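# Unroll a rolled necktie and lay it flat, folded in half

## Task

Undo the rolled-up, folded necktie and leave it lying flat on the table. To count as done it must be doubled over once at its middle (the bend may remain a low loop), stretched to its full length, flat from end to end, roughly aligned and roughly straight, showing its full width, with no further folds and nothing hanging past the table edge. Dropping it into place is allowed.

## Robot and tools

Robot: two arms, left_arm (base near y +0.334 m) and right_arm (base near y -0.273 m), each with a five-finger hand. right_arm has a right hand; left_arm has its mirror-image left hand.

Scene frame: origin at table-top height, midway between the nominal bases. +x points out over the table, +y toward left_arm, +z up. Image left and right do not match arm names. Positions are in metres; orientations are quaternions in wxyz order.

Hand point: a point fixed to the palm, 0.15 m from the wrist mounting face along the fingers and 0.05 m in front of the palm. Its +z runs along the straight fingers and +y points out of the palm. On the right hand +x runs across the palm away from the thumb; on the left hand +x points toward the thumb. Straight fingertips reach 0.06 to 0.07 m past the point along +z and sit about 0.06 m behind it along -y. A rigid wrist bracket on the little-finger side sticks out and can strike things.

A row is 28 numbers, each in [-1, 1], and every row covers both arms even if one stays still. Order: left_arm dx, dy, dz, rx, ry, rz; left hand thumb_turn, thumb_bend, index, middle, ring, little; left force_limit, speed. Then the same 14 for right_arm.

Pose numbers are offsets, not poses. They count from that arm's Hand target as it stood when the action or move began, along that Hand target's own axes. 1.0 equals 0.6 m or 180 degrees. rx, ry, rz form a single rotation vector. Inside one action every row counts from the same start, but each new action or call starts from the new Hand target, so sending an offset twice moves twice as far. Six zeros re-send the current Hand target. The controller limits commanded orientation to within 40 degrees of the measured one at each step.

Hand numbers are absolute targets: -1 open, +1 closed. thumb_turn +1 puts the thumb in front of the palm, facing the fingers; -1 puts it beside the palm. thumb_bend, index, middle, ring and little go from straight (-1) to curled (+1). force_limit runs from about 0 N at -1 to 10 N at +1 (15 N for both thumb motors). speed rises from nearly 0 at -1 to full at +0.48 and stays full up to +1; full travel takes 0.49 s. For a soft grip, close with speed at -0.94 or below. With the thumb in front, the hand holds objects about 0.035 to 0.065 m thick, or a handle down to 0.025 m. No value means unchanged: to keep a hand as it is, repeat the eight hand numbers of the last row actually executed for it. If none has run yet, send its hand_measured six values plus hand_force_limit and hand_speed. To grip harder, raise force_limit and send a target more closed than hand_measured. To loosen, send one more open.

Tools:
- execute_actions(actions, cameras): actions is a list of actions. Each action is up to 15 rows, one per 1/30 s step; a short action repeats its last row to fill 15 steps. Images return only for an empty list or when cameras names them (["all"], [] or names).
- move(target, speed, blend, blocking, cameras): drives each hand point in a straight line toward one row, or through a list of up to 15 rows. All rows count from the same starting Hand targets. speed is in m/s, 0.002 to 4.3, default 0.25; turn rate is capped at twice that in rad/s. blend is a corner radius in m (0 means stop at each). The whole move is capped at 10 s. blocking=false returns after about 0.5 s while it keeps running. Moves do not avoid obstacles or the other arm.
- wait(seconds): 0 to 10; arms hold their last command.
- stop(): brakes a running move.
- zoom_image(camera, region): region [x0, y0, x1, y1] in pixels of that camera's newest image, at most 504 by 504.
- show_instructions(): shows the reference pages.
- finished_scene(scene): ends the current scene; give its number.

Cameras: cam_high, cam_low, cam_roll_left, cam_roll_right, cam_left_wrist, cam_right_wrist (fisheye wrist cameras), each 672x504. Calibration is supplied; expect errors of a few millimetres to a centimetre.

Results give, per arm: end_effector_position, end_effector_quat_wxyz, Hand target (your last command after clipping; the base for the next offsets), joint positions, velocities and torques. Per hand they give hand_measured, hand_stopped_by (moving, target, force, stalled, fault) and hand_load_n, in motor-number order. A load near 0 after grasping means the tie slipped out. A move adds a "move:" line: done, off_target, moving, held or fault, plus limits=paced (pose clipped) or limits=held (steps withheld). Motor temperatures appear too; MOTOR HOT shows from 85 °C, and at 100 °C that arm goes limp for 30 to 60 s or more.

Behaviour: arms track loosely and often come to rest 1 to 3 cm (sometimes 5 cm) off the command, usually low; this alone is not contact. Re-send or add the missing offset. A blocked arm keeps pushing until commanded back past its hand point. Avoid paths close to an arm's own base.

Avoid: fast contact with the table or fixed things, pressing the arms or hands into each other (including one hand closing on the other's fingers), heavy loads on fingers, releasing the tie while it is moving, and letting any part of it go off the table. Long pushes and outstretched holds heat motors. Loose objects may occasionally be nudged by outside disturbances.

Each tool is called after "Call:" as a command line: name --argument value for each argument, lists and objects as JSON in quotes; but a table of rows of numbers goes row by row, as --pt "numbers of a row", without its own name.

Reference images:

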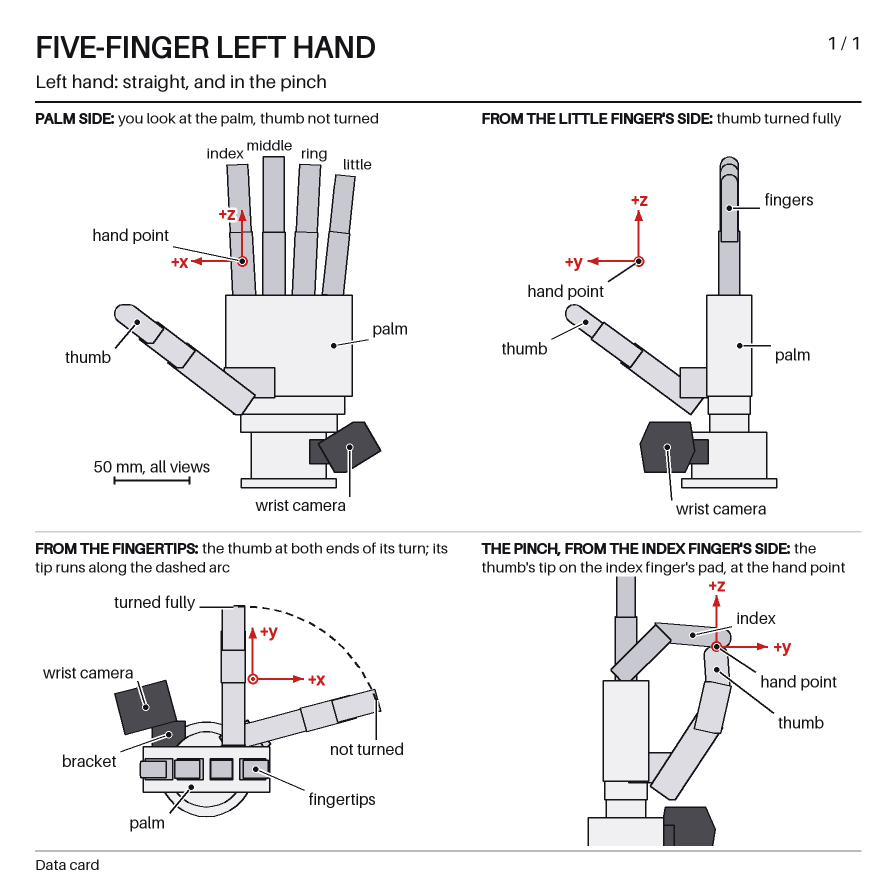

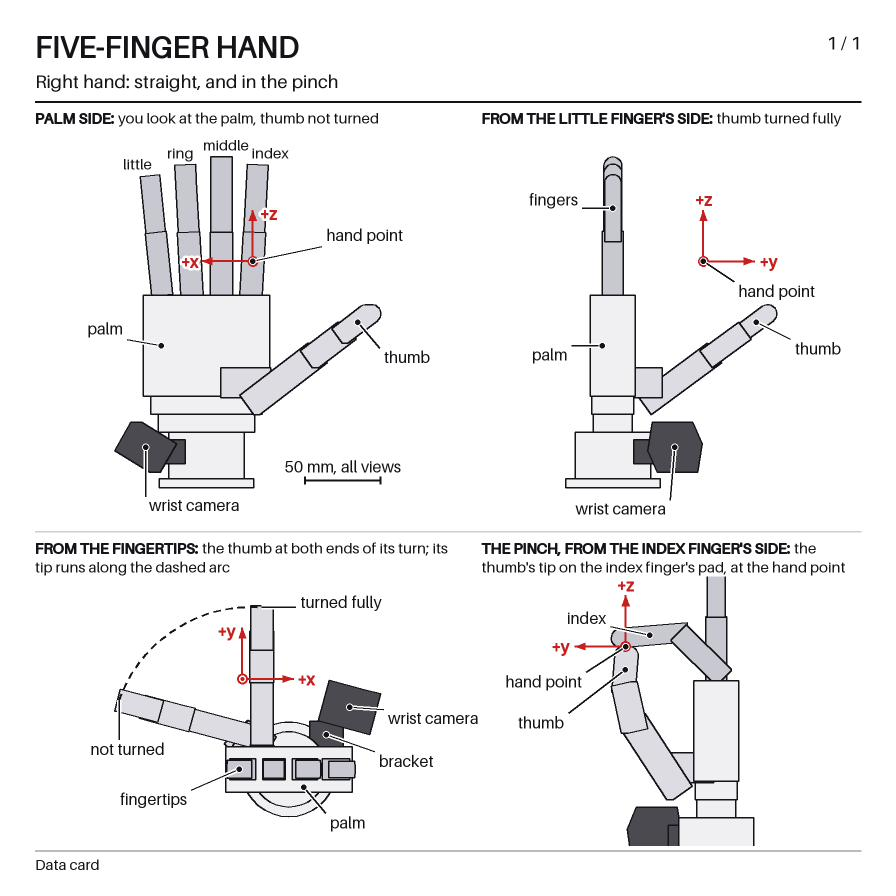

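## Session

Call:
execute_actions --actions '[]'

Call:
zoom_image --camera "cam_roll_right" --region '[310, 240, 672, 300]'

Scene clock: 0.00 s.
left_arm: end_effector_position=(+0.9631, +0.2341, +0.1870) hand_measured=(-1.000, -1.000, -1.000, -1.000, -1.000, -1.000) hand_load_n=(+0.0, +0.0, +0.0, -0.5, +0.0, +0.0) hand_stopped_by=(target, target, target, target, target, target) hand_force_limit=0.00 hand_speed=-0.80 end_effector_quat_wxyz=(-0.303, +0.674, -0.407, +0.537) | right_arm: end_effector_position=(+0.8589, -0.1475, +0.1508) hand_measured=(-1.000, -1.000, -1.000, -1.000, -1.000, -1.000) hand_load_n=(+0.0, +0.0, +0.0, +0.0, +0.0, +0.0) hand_stopped_by=(target, target, target, target, target, target) hand_force_limit=0.00 hand_speed=-0.80 end_effector_quat_wxyz=(-0.536, +0.684, -0.207, +0.451)
Joint positions: left_arm=[-0.053 2.301 2.072 -0.014 -0.019 -0.519] | right_arm=[0.043 2.162 1.594 0.544 -0.553 -0.418]
Joint velocities: within noise
Joint torques (N m): no reading
Motor temperatures (°C): left_arm=[27 34 27 23 24 24] | right_arm=[24 32 22 24 23 23]
Heat: left arm: hottest shoulder 34 °C; right arm: hottest shoulder 32 °C.
Hand target: left_arm +0.9680, +0.2338, +0.1865; -0.304, +0.672, -0.405, +0.540 | right_arm +0.8648, -0.1474, +0.1593; -0.538, +0.679, -0.201, +0.457
camera_calibration:
cam_left_wrist: T_world_to_cam=[[0.256032, 0.206756, 0.944298, -0.466476], [-0.481242, -0.819939, 0.310009, 0.59646], [0.838364, -0.533808, -0.110431, -0.547447], [0, 0, 0, 1]] pos_world=[0.865434, 0.293276, 0.195129]
cam_right_wrist: T_world_to_cam=[[0.363309, -0.50989, -0.779756, -0.266387], [-0.810102, 0.24048, -0.5347, 0.805201], [0.460154, 0.825943, -0.325694, -0.107024], [0, 0, 0, 1]] pos_world=[0.798323, -0.241068, 0.187967]

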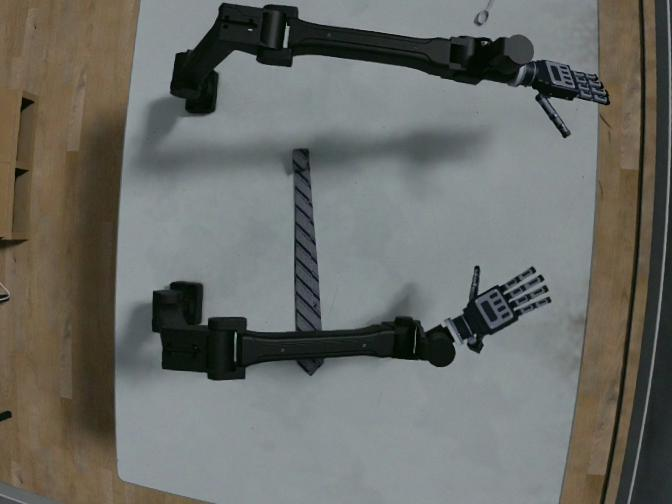

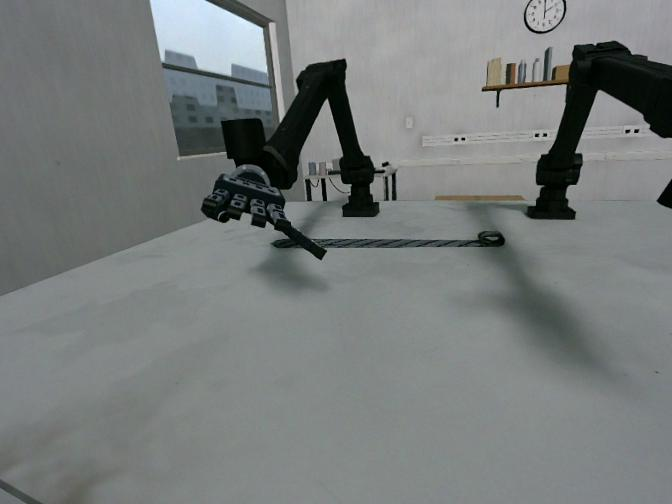

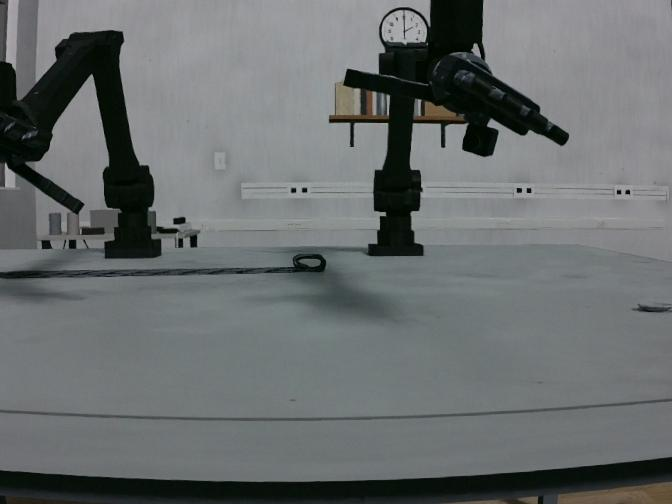

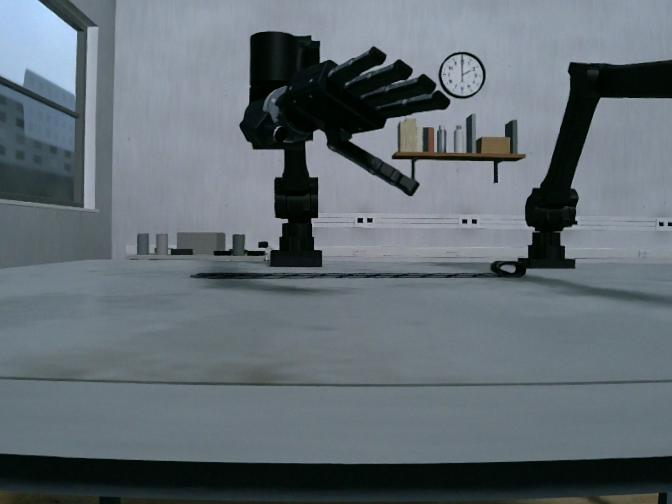

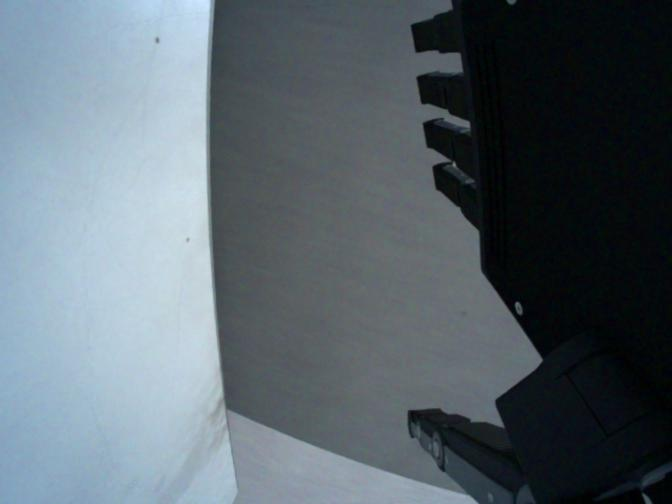

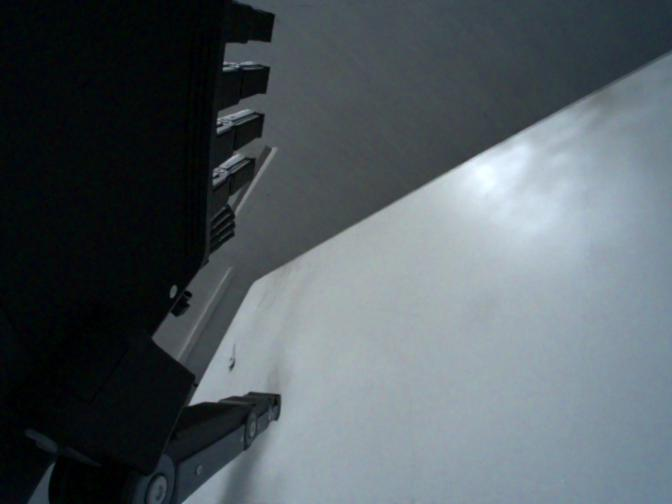

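Scaled by 1.392 from the camera's 672x504 image, which has a finer 960x720 frame.

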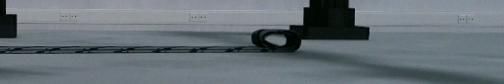

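Call:
move --target '[-0.913,-0.55,-0.687,0.133,-0.235,-0.064,-1,-1,-1,-1,-1,-1,0,-0.8,-0.611,-0.341,-0.69,-0.285,-0.336,-0.082,-1,-1,-1,-1,-1,-1,0,-0.8]' --speed 0.4 --cameras '["cam_high","cam_low","cam_roll_left","cam_roll_right"]'

Call:
zoom_image --camera "cam_roll_left" --region '[220, 200, 370, 290]'

Call:
zoom_image --camera "cam_high" --region '[250, 130, 360, 240]'

Scene clock: 20.23 s.
left_arm: end_effector_position=(+0.5744, +0.8785, +0.2921) hand_measured=(-1.000, -1.000, -1.000, -1.000, -1.000, -1.000) hand_load_n=(+0.0, +0.0, +0.0, +0.0, +0.0, +0.0) hand_stopped_by=(target, target, target, target, target, target) hand_force_limit=0.00 hand_speed=-0.80 end_effector_quat_wxyz=(-0.502, +0.784, -0.079, +0.356) | right_arm: end_effector_position=(+0.2911, -0.0191, +0.1976) hand_measured=(-1.000, -1.000, -1.000, -1.000, -1.000, -1.000) hand_load_n=(+0.0, +0.0, +0.0, +0.0, +0.0, +0.0) hand_stopped_by=(target, target, target, target, target, target) hand_force_limit=0.00 hand_speed=-0.80 end_effector_quat_wxyz=(-0.177, +0.984, +0.009, +0.001)
Joint positions: left_arm=[0.841 1.755 1.479 0.032 -0.008 -0.519] | right_arm=[0.69 1.332 1.163 -1.177 -0.277 -0.885]
Joint torques (N m): left_arm=[-0.62 -15.5 12.92 1.62 0 0.11] | right_arm=[0.56 -8.76 7.28 0.4 -0.06 0.05]
Heat: left arm: hottest shoulder 38 °C; right arm: hottest shoulder 33 °C.
Hand target: left_arm +0.5903, +0.8843, +0.2995; -0.504, +0.780, -0.084, +0.361 | right_arm +0.2897, -0.0233, +0.1994; -0.174, +0.985, +0.000, +0.000
Off the commanded pose: left_arm 0.018 m, 1 deg | right_arm 0.005 m, 1 deg.
move: off_target (left_arm)
Images, in order (width x height): cam_high 672x504, cam_low 672x504, cam_roll_left 672x504, cam_roll_right 672x504.

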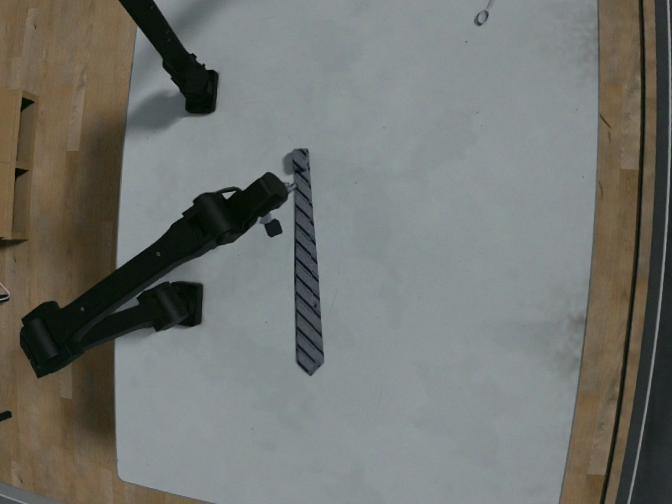

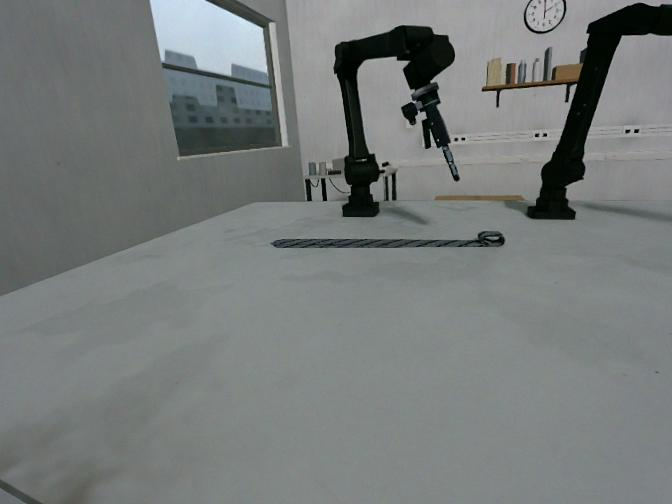

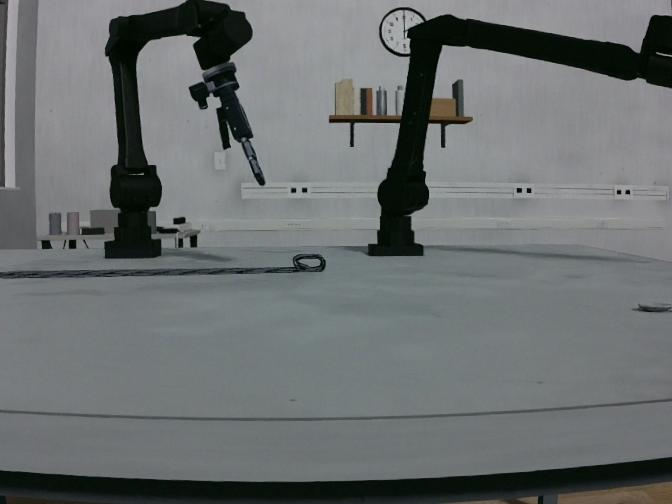

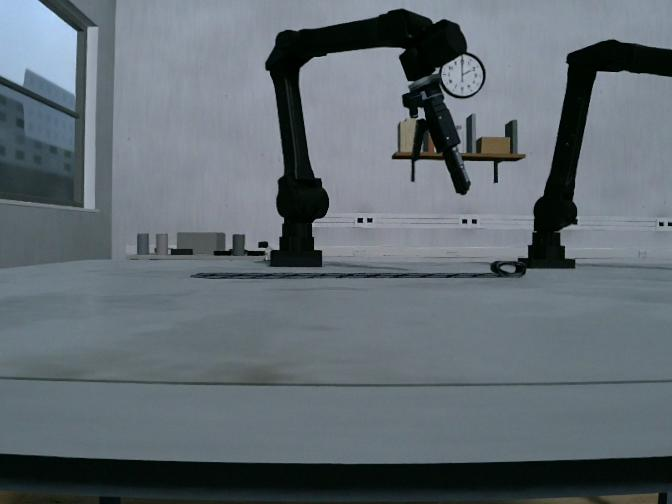

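Scaled by 3.360 from the camera's 672x504 image, which has a finer 960x720 frame.

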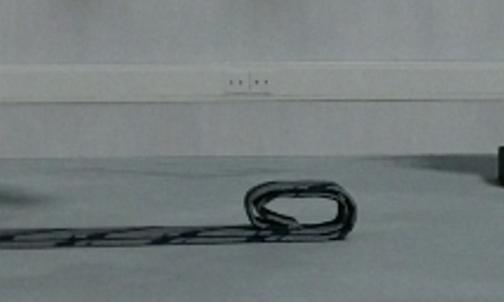

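Scaled by 4.582 from the camera's 672x504 image, which has a finer 960x720 frame.

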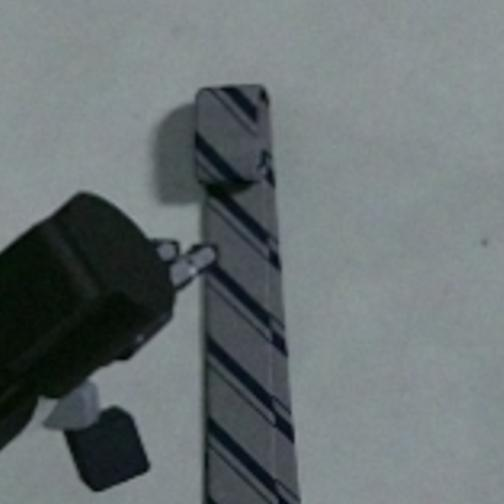

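Call:
move --target '[0,0,0,0,0,0,-1,-1,-1,-1,-1,-1,0,-0.8,0,0.074,0.2037,0,0,0,-1,-1,-1,-1,-1,-1,0,-0.8]' --speed 0.2 --cameras '["cam_high","cam_roll_left","cam_low"]'

Call:
zoom_image --camera "cam_roll_left" --region '[220, 200, 370, 290]'

Call:
zoom_image --camera "cam_low" --region '[420, 170, 520, 260]'

Scene clock: 28.23 s.
left_arm: end_effector_position=(+0.5744, +0.8785, +0.2921) hand_measured=(-1.000, -1.000, -1.000, -1.000, -1.000, -1.000) hand_load_n=(+0.0, +0.0, +0.0, +0.0, +0.0, +0.0) hand_stopped_by=(target, target, target, target, target, target) hand_force_limit=0.00 hand_speed=-0.80 end_effector_quat_wxyz=(-0.502, +0.784, -0.079, +0.356) | right_arm: end_effector_position=(+0.2841, -0.0245, +0.0677) hand_measured=(-1.000, -1.000, -1.000, -1.000, -1.000, -1.000) hand_load_n=(+0.0, +0.0, +0.0, +0.0, +0.0, +0.0) hand_stopped_by=(target, target, target, target, target, target) hand_force_limit=0.00 hand_speed=-0.80 end_effector_quat_wxyz=(-0.170, +0.985, +0.007, -0.008)
Joint positions: left_arm=[0.841 1.755 1.479 0.032 -0.008 -0.519] | right_arm=[0.69 1.448 0.915 -0.834 -0.277 -0.884]
Joint torques (N m): left_arm=[-0.62 -15.56 12.9 1.59 0 0.1] | right_arm=[0.62 -9.11 6.8 1.33 -0.07 0.04]
Motor temperatures (°C): left_arm=[27 38 34 23 24 24] | right_arm=[24 33 24 24 23 22]
Heat: left arm: hottest shoulder 38 °C; right arm: hottest shoulder 33 °C.
Hand target: left_arm +0.5903, +0.8843, +0.2995; -0.504, +0.780, -0.084, +0.361 | right_arm +0.2897, -0.0231, +0.0693; -0.174, +0.985, +0.000, +0.000
Off the commanded pose: left_arm 0.018 m, 1 deg | right_arm 0.006 m, 1 deg.
move: off_target (left_arm)
Images, in order (width x height): cam_high 672x504, cam_low 672x504, cam_roll_left 672x504.

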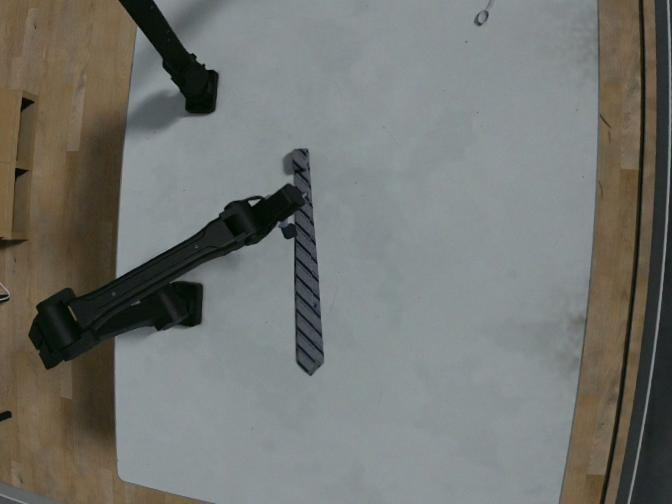

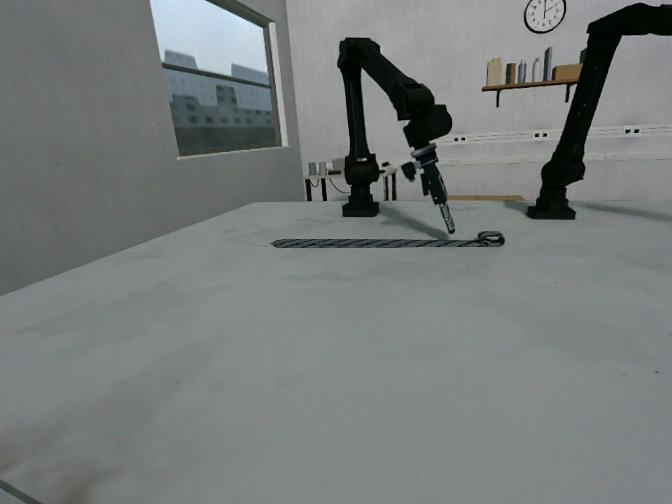

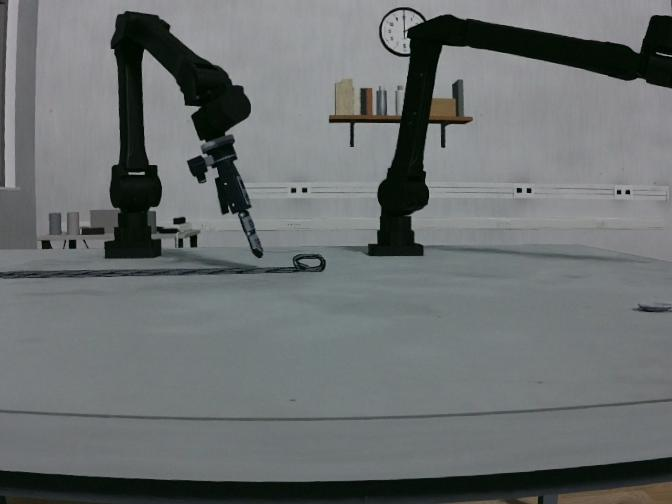

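Scaled by 3.360 from the camera's 672x504 image, which has a finer 960x720 frame.

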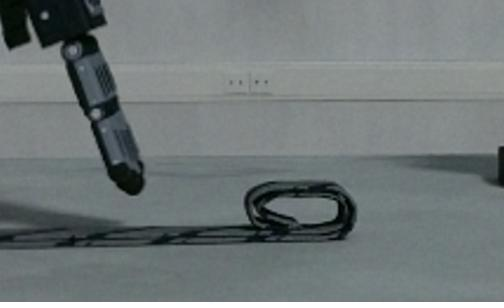

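Scaled by 5.040 from the camera's 672x504 image, which has a finer 960x720 frame.

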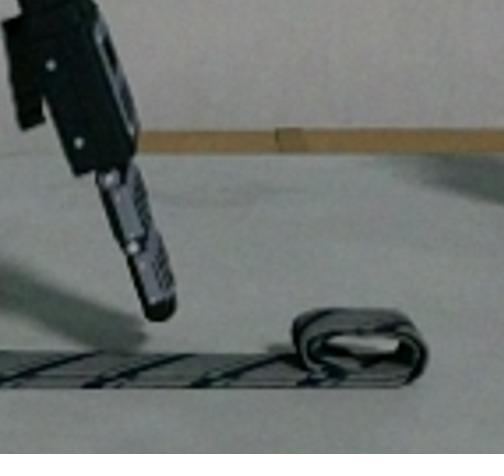

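Call:
move --target '[0,0,0,0,0,0,-1,-1,-1,-1,-1,-1,0,-0.8,0,-0.168,0.0737,0,0,0,-1,-1,-1,-1,-1,-1,0,-0.8]' --speed 0.15 --cameras '["cam_high","cam_roll_left","cam_low"]'

Call:
zoom_image --camera "cam_roll_left" --region '[260, 200, 410, 290]'

Call:
zoom_image --camera "cam_low" --region '[460, 170, 560, 260]'

Scene clock: 35.77 s.
left_arm: end_effector_position=(+0.5744, +0.8785, +0.2921) hand_measured=(-1.000, -1.000, -1.000, -1.000, -1.000, -1.000) hand_load_n=(-0.5, +0.0, +0.0, +0.0, +0.0, +0.0) hand_stopped_by=(target, target, target, target, target, target) hand_force_limit=0.00 hand_speed=-0.80 end_effector_quat_wxyz=(-0.502, +0.784, -0.079, +0.356) | right_arm: end_effector_position=(+0.2780, +0.0727, +0.0558) hand_measured=(-1.000, -1.000, -1.000, -1.000, -1.000, -1.000) hand_load_n=(+0.0, +0.0, +0.0, +0.0, +0.0, +0.0) hand_stopped_by=(target, target, target, target, target, target) hand_force_limit=0.00 hand_speed=-0.80 end_effector_quat_wxyz=(-0.163, +0.987, +0.003, -0.011)
Joint positions: left_arm=[0.841 1.755 1.479 0.032 -0.008 -0.519] | right_arm=[0.87 1.62 1.078 -0.792 -0.232 -0.698]
Joint torques (N m): left_arm=[-0.62 -15.5 12.9 1.59 0 0.11] | right_arm=[1.14 -10.46 9.39 1.25 -0.01 0.04]
Heat: left arm: hottest shoulder 38 °C; right arm: hottest shoulder 33 °C.
Hand target: left_arm +0.5903, +0.8843, +0.2995; -0.504, +0.780, -0.084, +0.361 | right_arm +0.2898, +0.0867, +0.0625; -0.174, +0.985, +0.000, +0.000
Off the commanded pose: left_arm 0.018 m, 1 deg | right_arm 0.019 m, 2 deg.
move: off_target (left_arm, right_arm)
Images, in order (width x height): cam_high 672x504, cam_low 672x504, cam_roll_left 672x504.

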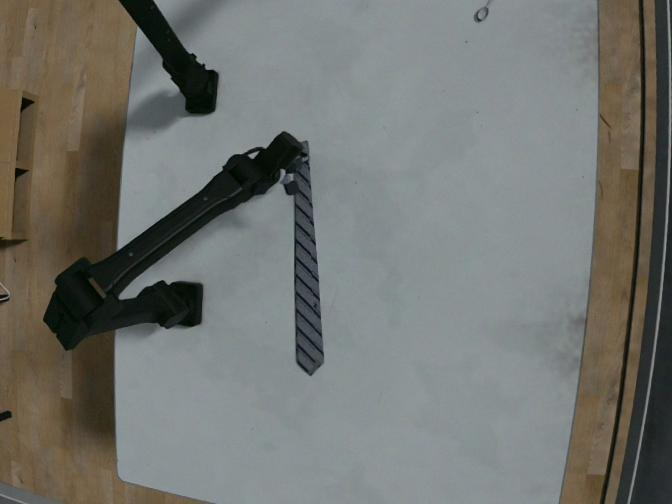

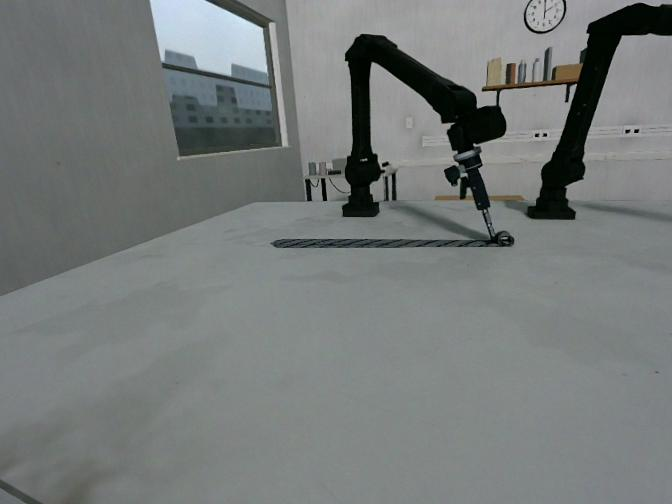

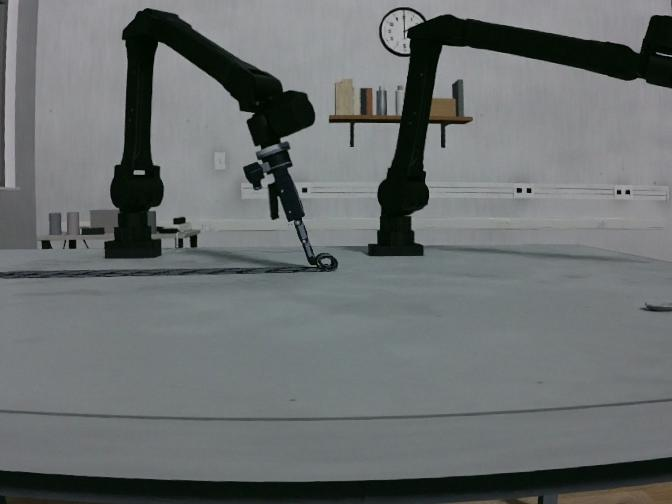

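Scaled by 3.360 from the camera's 672x504 image, which has a finer 960x720 frame.

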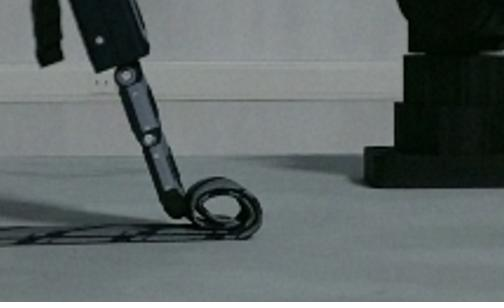

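Scaled by 5.040 from the camera's 672x504 image, which has a finer 960x720 frame.

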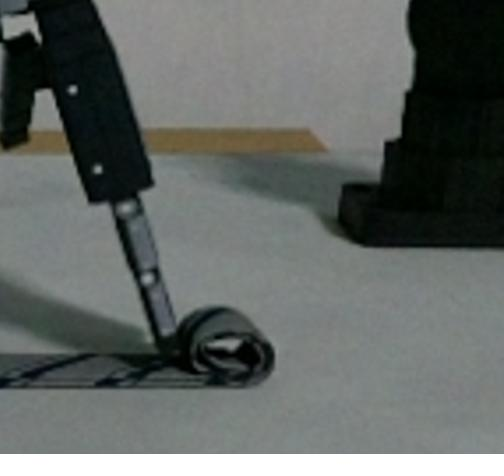

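Call:
move --target '[0,0,0,0,0,0,-1,-1,-1,-1,-1,-1,0,-0.8,0.01,-0.222,0.0735,0,0,0,-1,-1,-1,-1,-1,-1,0,-0.8]' --speed 0.15 --cameras '["cam_high","cam_roll_left","cam_low"]'

Call:
zoom_image --camera "cam_roll_left" --region '[320, 200, 470, 290]'

Call:
zoom_image --camera "cam_low" --region '[490, 170, 590, 260]'

Scene clock: 41.00 s.
left_arm: end_effector_position=(+0.5744, +0.8785, +0.2921) hand_measured=(-1.000, -1.000, -1.000, -1.000, -1.000, -1.000) hand_load_n=(+0.0, +0.0, +0.0, +0.0, +0.0, +0.0) hand_stopped_by=(target, target, target, target, target, target) hand_force_limit=0.00 hand_speed=-0.80 end_effector_quat_wxyz=(-0.502, +0.784, -0.079, +0.356) | right_arm: end_effector_position=(+0.2903, +0.2159, +0.0623) hand_measured=(-1.000, -1.000, -1.000, -1.000, -1.000, -1.000) hand_load_n=(+0.0, +0.0, +0.0, +0.5, +0.0, +0.0) hand_stopped_by=(target, target, target, target, target, target) hand_force_limit=0.00 hand_speed=-0.80 end_effector_quat_wxyz=(-0.171, +0.985, +0.004, -0.004)
Joint positions: left_arm=[0.841 1.755 1.479 0.032 -0.008 -0.519] | right_arm=[1.02 1.879 1.456 -0.86 -0.189 -0.549]
Joint torques (N m): left_arm=[-0.62 -15.62 12.9 1.59 0 0.1] | right_arm=[1.26 -14.1 9.94 0.53 0.03 0.02]
Heat: left arm: hottest shoulder 38 °C; right arm: hottest shoulder 33 °C.
Hand target: left_arm +0.5903, +0.8843, +0.2995; -0.504, +0.780, -0.084, +0.361 | right_arm +0.2957, +0.2269, +0.0666; -0.174, +0.985, +0.000, +0.000
Off the commanded pose: left_arm 0.018 m, 1 deg | right_arm 0.013 m, 1 deg.
move: off_target (left_arm, right_arm)
Images, in order (width x height): cam_high 672x504, cam_low 672x504, cam_roll_left 672x504.

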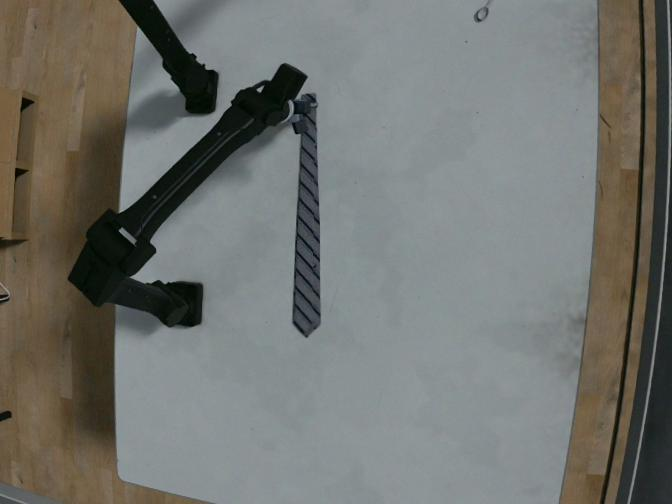

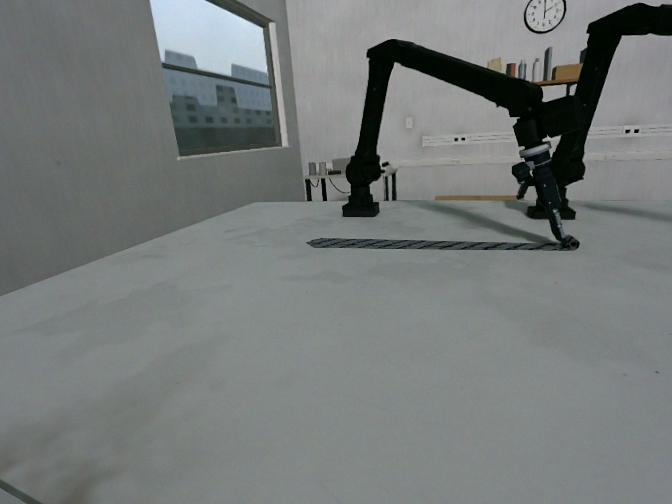

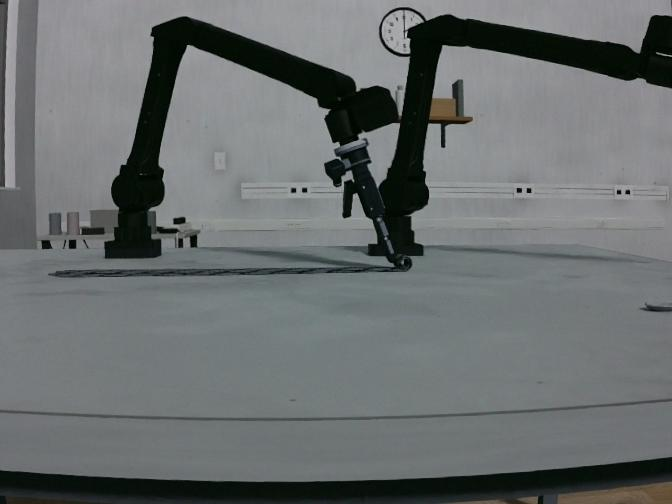

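Scaled by 3.360 from the camera's 672x504 image, which has a finer 960x720 frame.

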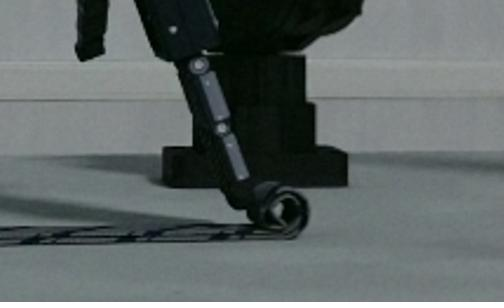

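Scaled by 5.040 from the camera's 672x504 image, which has a finer 960x720 frame.

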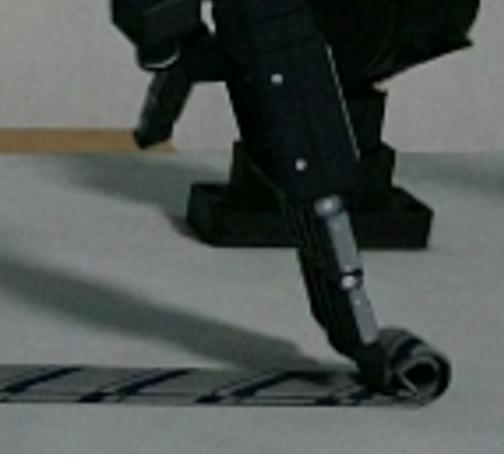

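Call:
move --pt "0 0 0 0 0 0 -1 -1 -1 -1 -1 -1 0 -0.8 0 0.024 -0.032 0 0 0 -1 -1 -1 -1 -1 -1 0 -0.8" --pt "0 0 0 0 0 0 -1 -1 -1 -1 -1 -1 0 -0.8 0 -0.117 0.0195 0 0 0 -1 -1 -1 -1 -1 -1 0 -0.8" --speed 0.12 --cameras '["cam_high","cam_roll_left","cam_low"]'

Call:
zoom_image --camera "cam_roll_left" --region '[350, 200, 500, 290]'

Call:
zoom_image --camera "cam_low" --region '[510, 170, 610, 260]'

Scene clock: 52.57 s.
left_arm: end_effector_position=(+0.5744, +0.8785, +0.2921) hand_measured=(-1.000, -1.000, -1.000, -1.000, -1.000, -1.000) hand_load_n=(+0.0, +0.0, +0.0, +0.0, +0.0, +0.0) hand_stopped_by=(target, target, target, target, target, target) hand_force_limit=0.00 hand_speed=-0.80 end_effector_quat_wxyz=(-0.502, +0.784, -0.079, +0.356) | right_arm: end_effector_position=(+0.2906, +0.2853, +0.0743) hand_measured=(-1.000, -1.000, -1.000, -1.000, -1.000, -1.000) hand_load_n=(+0.0, +0.0, +0.0, -0.5, +0.0, +0.0) hand_stopped_by=(target, target, target, target, target, target) hand_force_limit=0.00 hand_speed=-0.80 end_effector_quat_wxyz=(-0.169, +0.986, +0.004, -0.004)
Joint positions: left_arm=[0.841 1.755 1.479 0.032 -0.008 -0.519] | right_arm=[1.08 2.016 1.704 -0.964 -0.172 -0.492]
Joint torques (N m): left_arm=[-0.56 -15.62 12.92 1.59 0.01 0.1] | right_arm=[1.14 -16.44 10.61 0.53 0.05 0.02]
Motor temperatures (°C): left_arm=[26 38 40 23 24 24] | right_arm=[24 33 26 24 22 22]
Heat: left arm: hottest elbow 40 °C; right arm: hottest shoulder 33 °C.
Hand target: left_arm +0.5903, +0.8843, +0.2995; -0.504, +0.780, -0.084, +0.361 | right_arm +0.2958, +0.2970, +0.0798; -0.174, +0.985, +0.000, +0.000
Off the commanded pose: left_arm 0.018 m, 1 deg | right_arm 0.014 m, 1 deg.
move: off_target (left_arm, right_arm)
Images, in order (width x height): cam_high 672x504, cam_low 672x504, cam_roll_left 672x504.

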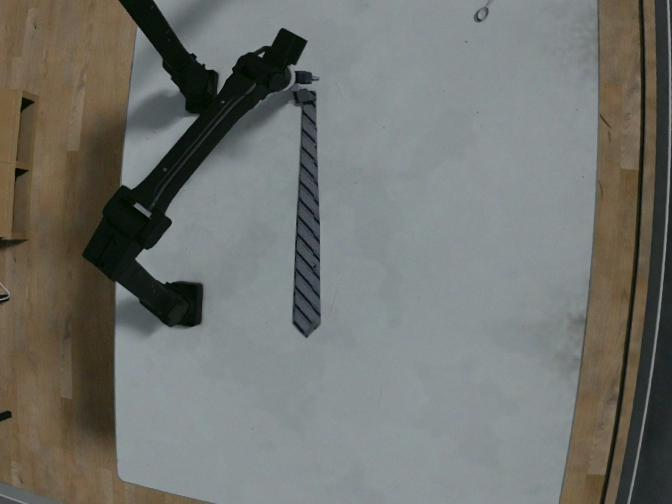

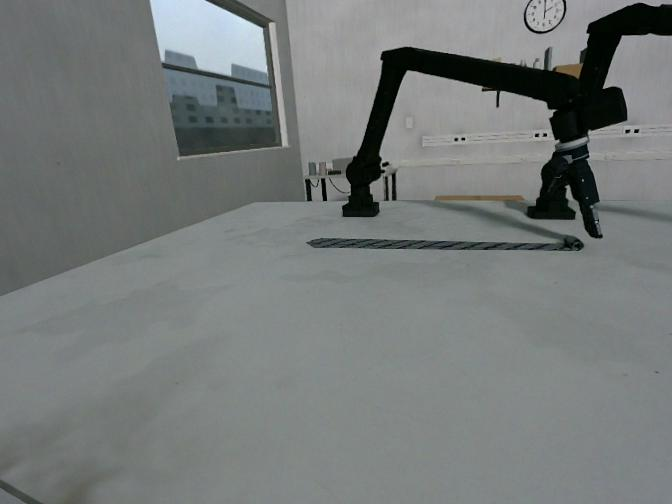

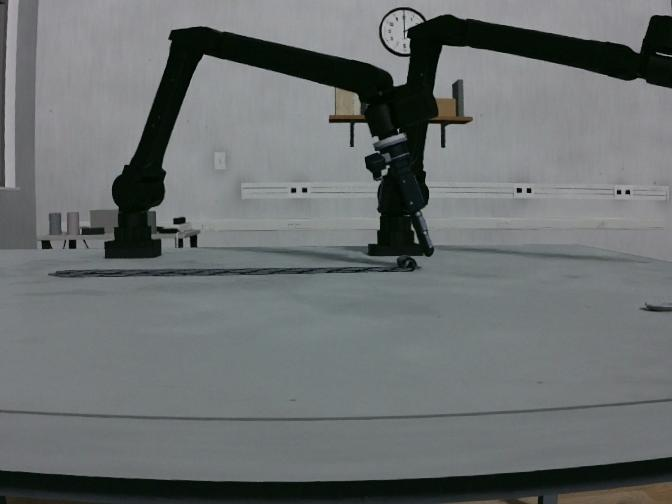

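Scaled by 3.360 from the camera's 672x504 image, which has a finer 960x720 frame.

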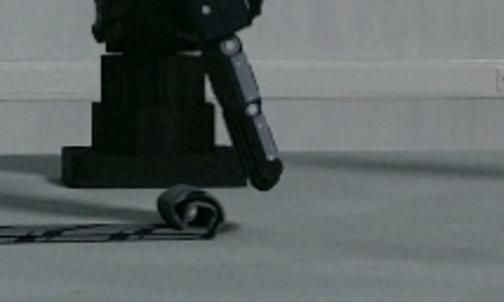

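Scaled by 5.040 from the camera's 672x504 image, which has a finer 960x720 frame.

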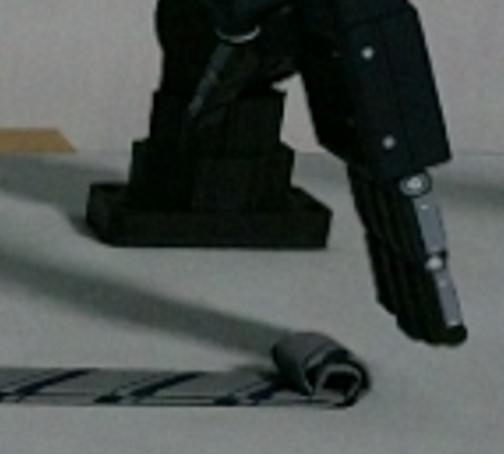

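Call:
move --pt "0 0 0 0 0 0 -1 -1 -1 -1 -1 -1 0 -0.8 0 -0.02 -0.055 0 0 0 -1 -1 -1 -1 -1 -1 0 -0.8" --pt "0 0 0 0 0 0 -1 -1 -1 -1 -1 -1 0 -0.8 0 0.137 -0.112 0 0 0 -1 -1 -1 -1 -1 -1 0 -0.8" --pt "0 0 0 0 0 0 -1 -1 -1 -1 -1 -1 0 -0.8 0 0.16 -0.048 0 0 0 -1 -1 -1 -1 -1 -1 0 -0.8" --pt "0 0 0 0 0 0 -1 -1 -1 -1 -1 -1 0 -0.8 0 0.0034 0.0094 0 0 0 -1 -1 -1 -1 -1 -1 0 -0.8" --speed 0.15 --cameras '["cam_high","cam_roll_left","cam_low"]'

Call:
zoom_image --camera "cam_roll_left" --region '[350, 200, 500, 290]'

Call:
zoom_image --camera "cam_low" --region '[510, 170, 610, 260]'

Scene clock: 63.40 s.
left_arm: end_effector_position=(+0.5744, +0.8785, +0.2921) hand_measured=(-1.000, -1.000, -1.000, -1.000, -1.000, -1.000) hand_load_n=(+0.0, +0.0, +0.0, -0.5, +0.0, +0.0) hand_stopped_by=(target, target, target, target, target, target) hand_force_limit=0.00 hand_speed=-0.80 end_effector_quat_wxyz=(-0.502, +0.784, -0.079, +0.356) | right_arm: end_effector_position=(+0.2901, +0.2859, +0.0682) hand_measured=(-1.000, -1.000, -1.000, -1.000, -1.000, -1.000) hand_load_n=(+0.0, +0.0, +0.0, -0.5, +0.0, +0.0) hand_stopped_by=(target, target, target, target, target, target) hand_force_limit=0.00 hand_speed=-0.80 end_effector_quat_wxyz=(-0.169, +0.986, +0.005, -0.004)
Joint positions: left_arm=[0.841 1.755 1.479 0.032 -0.008 -0.519] | right_arm=[1.081 2.022 1.697 -0.951 -0.172 -0.492]
Joint torques (N m): left_arm=[-0.56 -15.56 12.9 1.59 0 0.1] | right_arm=[0.67 -16.5 10.47 0.55 0.04 0.01]
Heat: left arm: hottest elbow 42 °C; right arm: hottest shoulder 34 °C.
Hand target: left_arm +0.5903, +0.8843, +0.2995; -0.504, +0.780, -0.084, +0.361 | right_arm +0.2959, +0.2969, +0.0738; -0.174, +0.985, +0.000, +0.000
Off the commanded pose: left_arm 0.018 m, 1 deg | right_arm 0.014 m, 1 deg.
move: off_target (left_arm, right_arm)
Images, in order (width x height): cam_high 672x504, cam_low 672x504, cam_roll_left 672x504.

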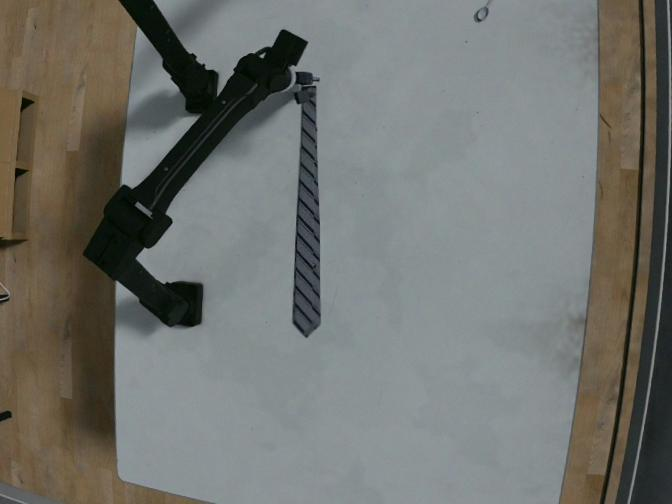

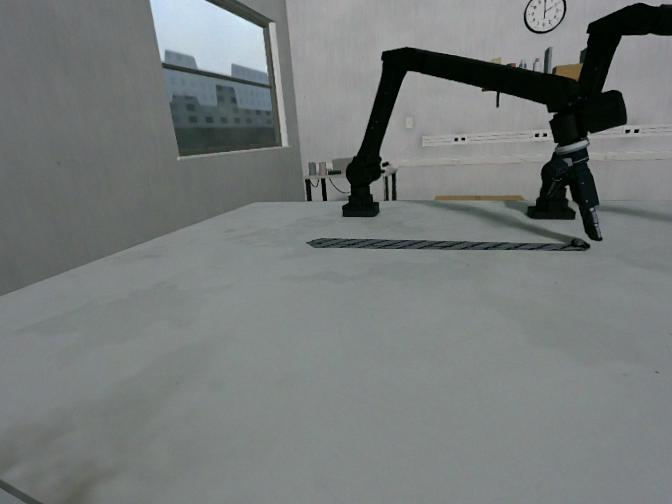

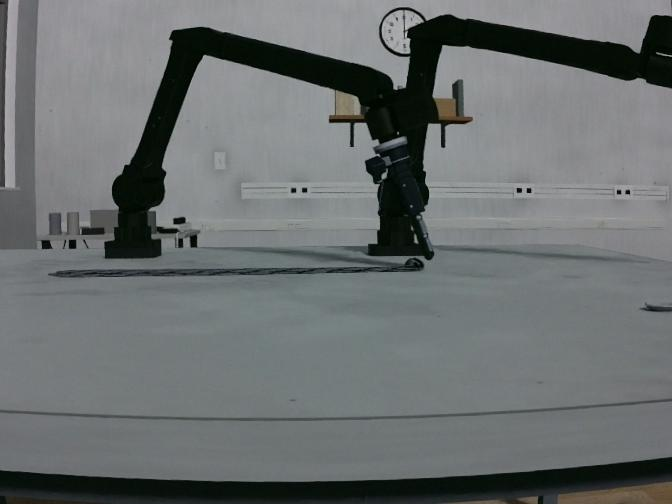

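Scaled by 3.360 from the camera's 672x504 image, which has a finer 960x720 frame.

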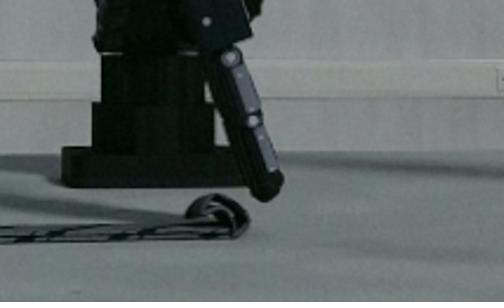

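Scaled by 5.040 from the camera's 672x504 image, which has a finer 960x720 frame.

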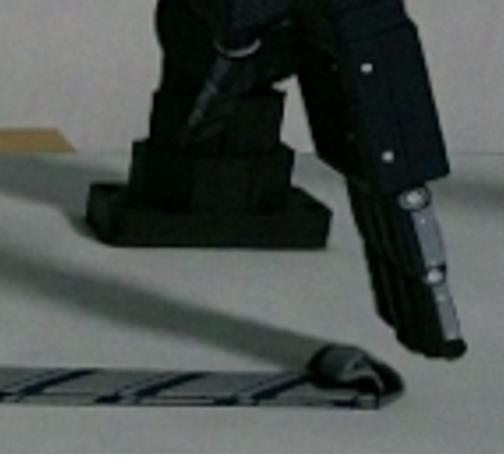

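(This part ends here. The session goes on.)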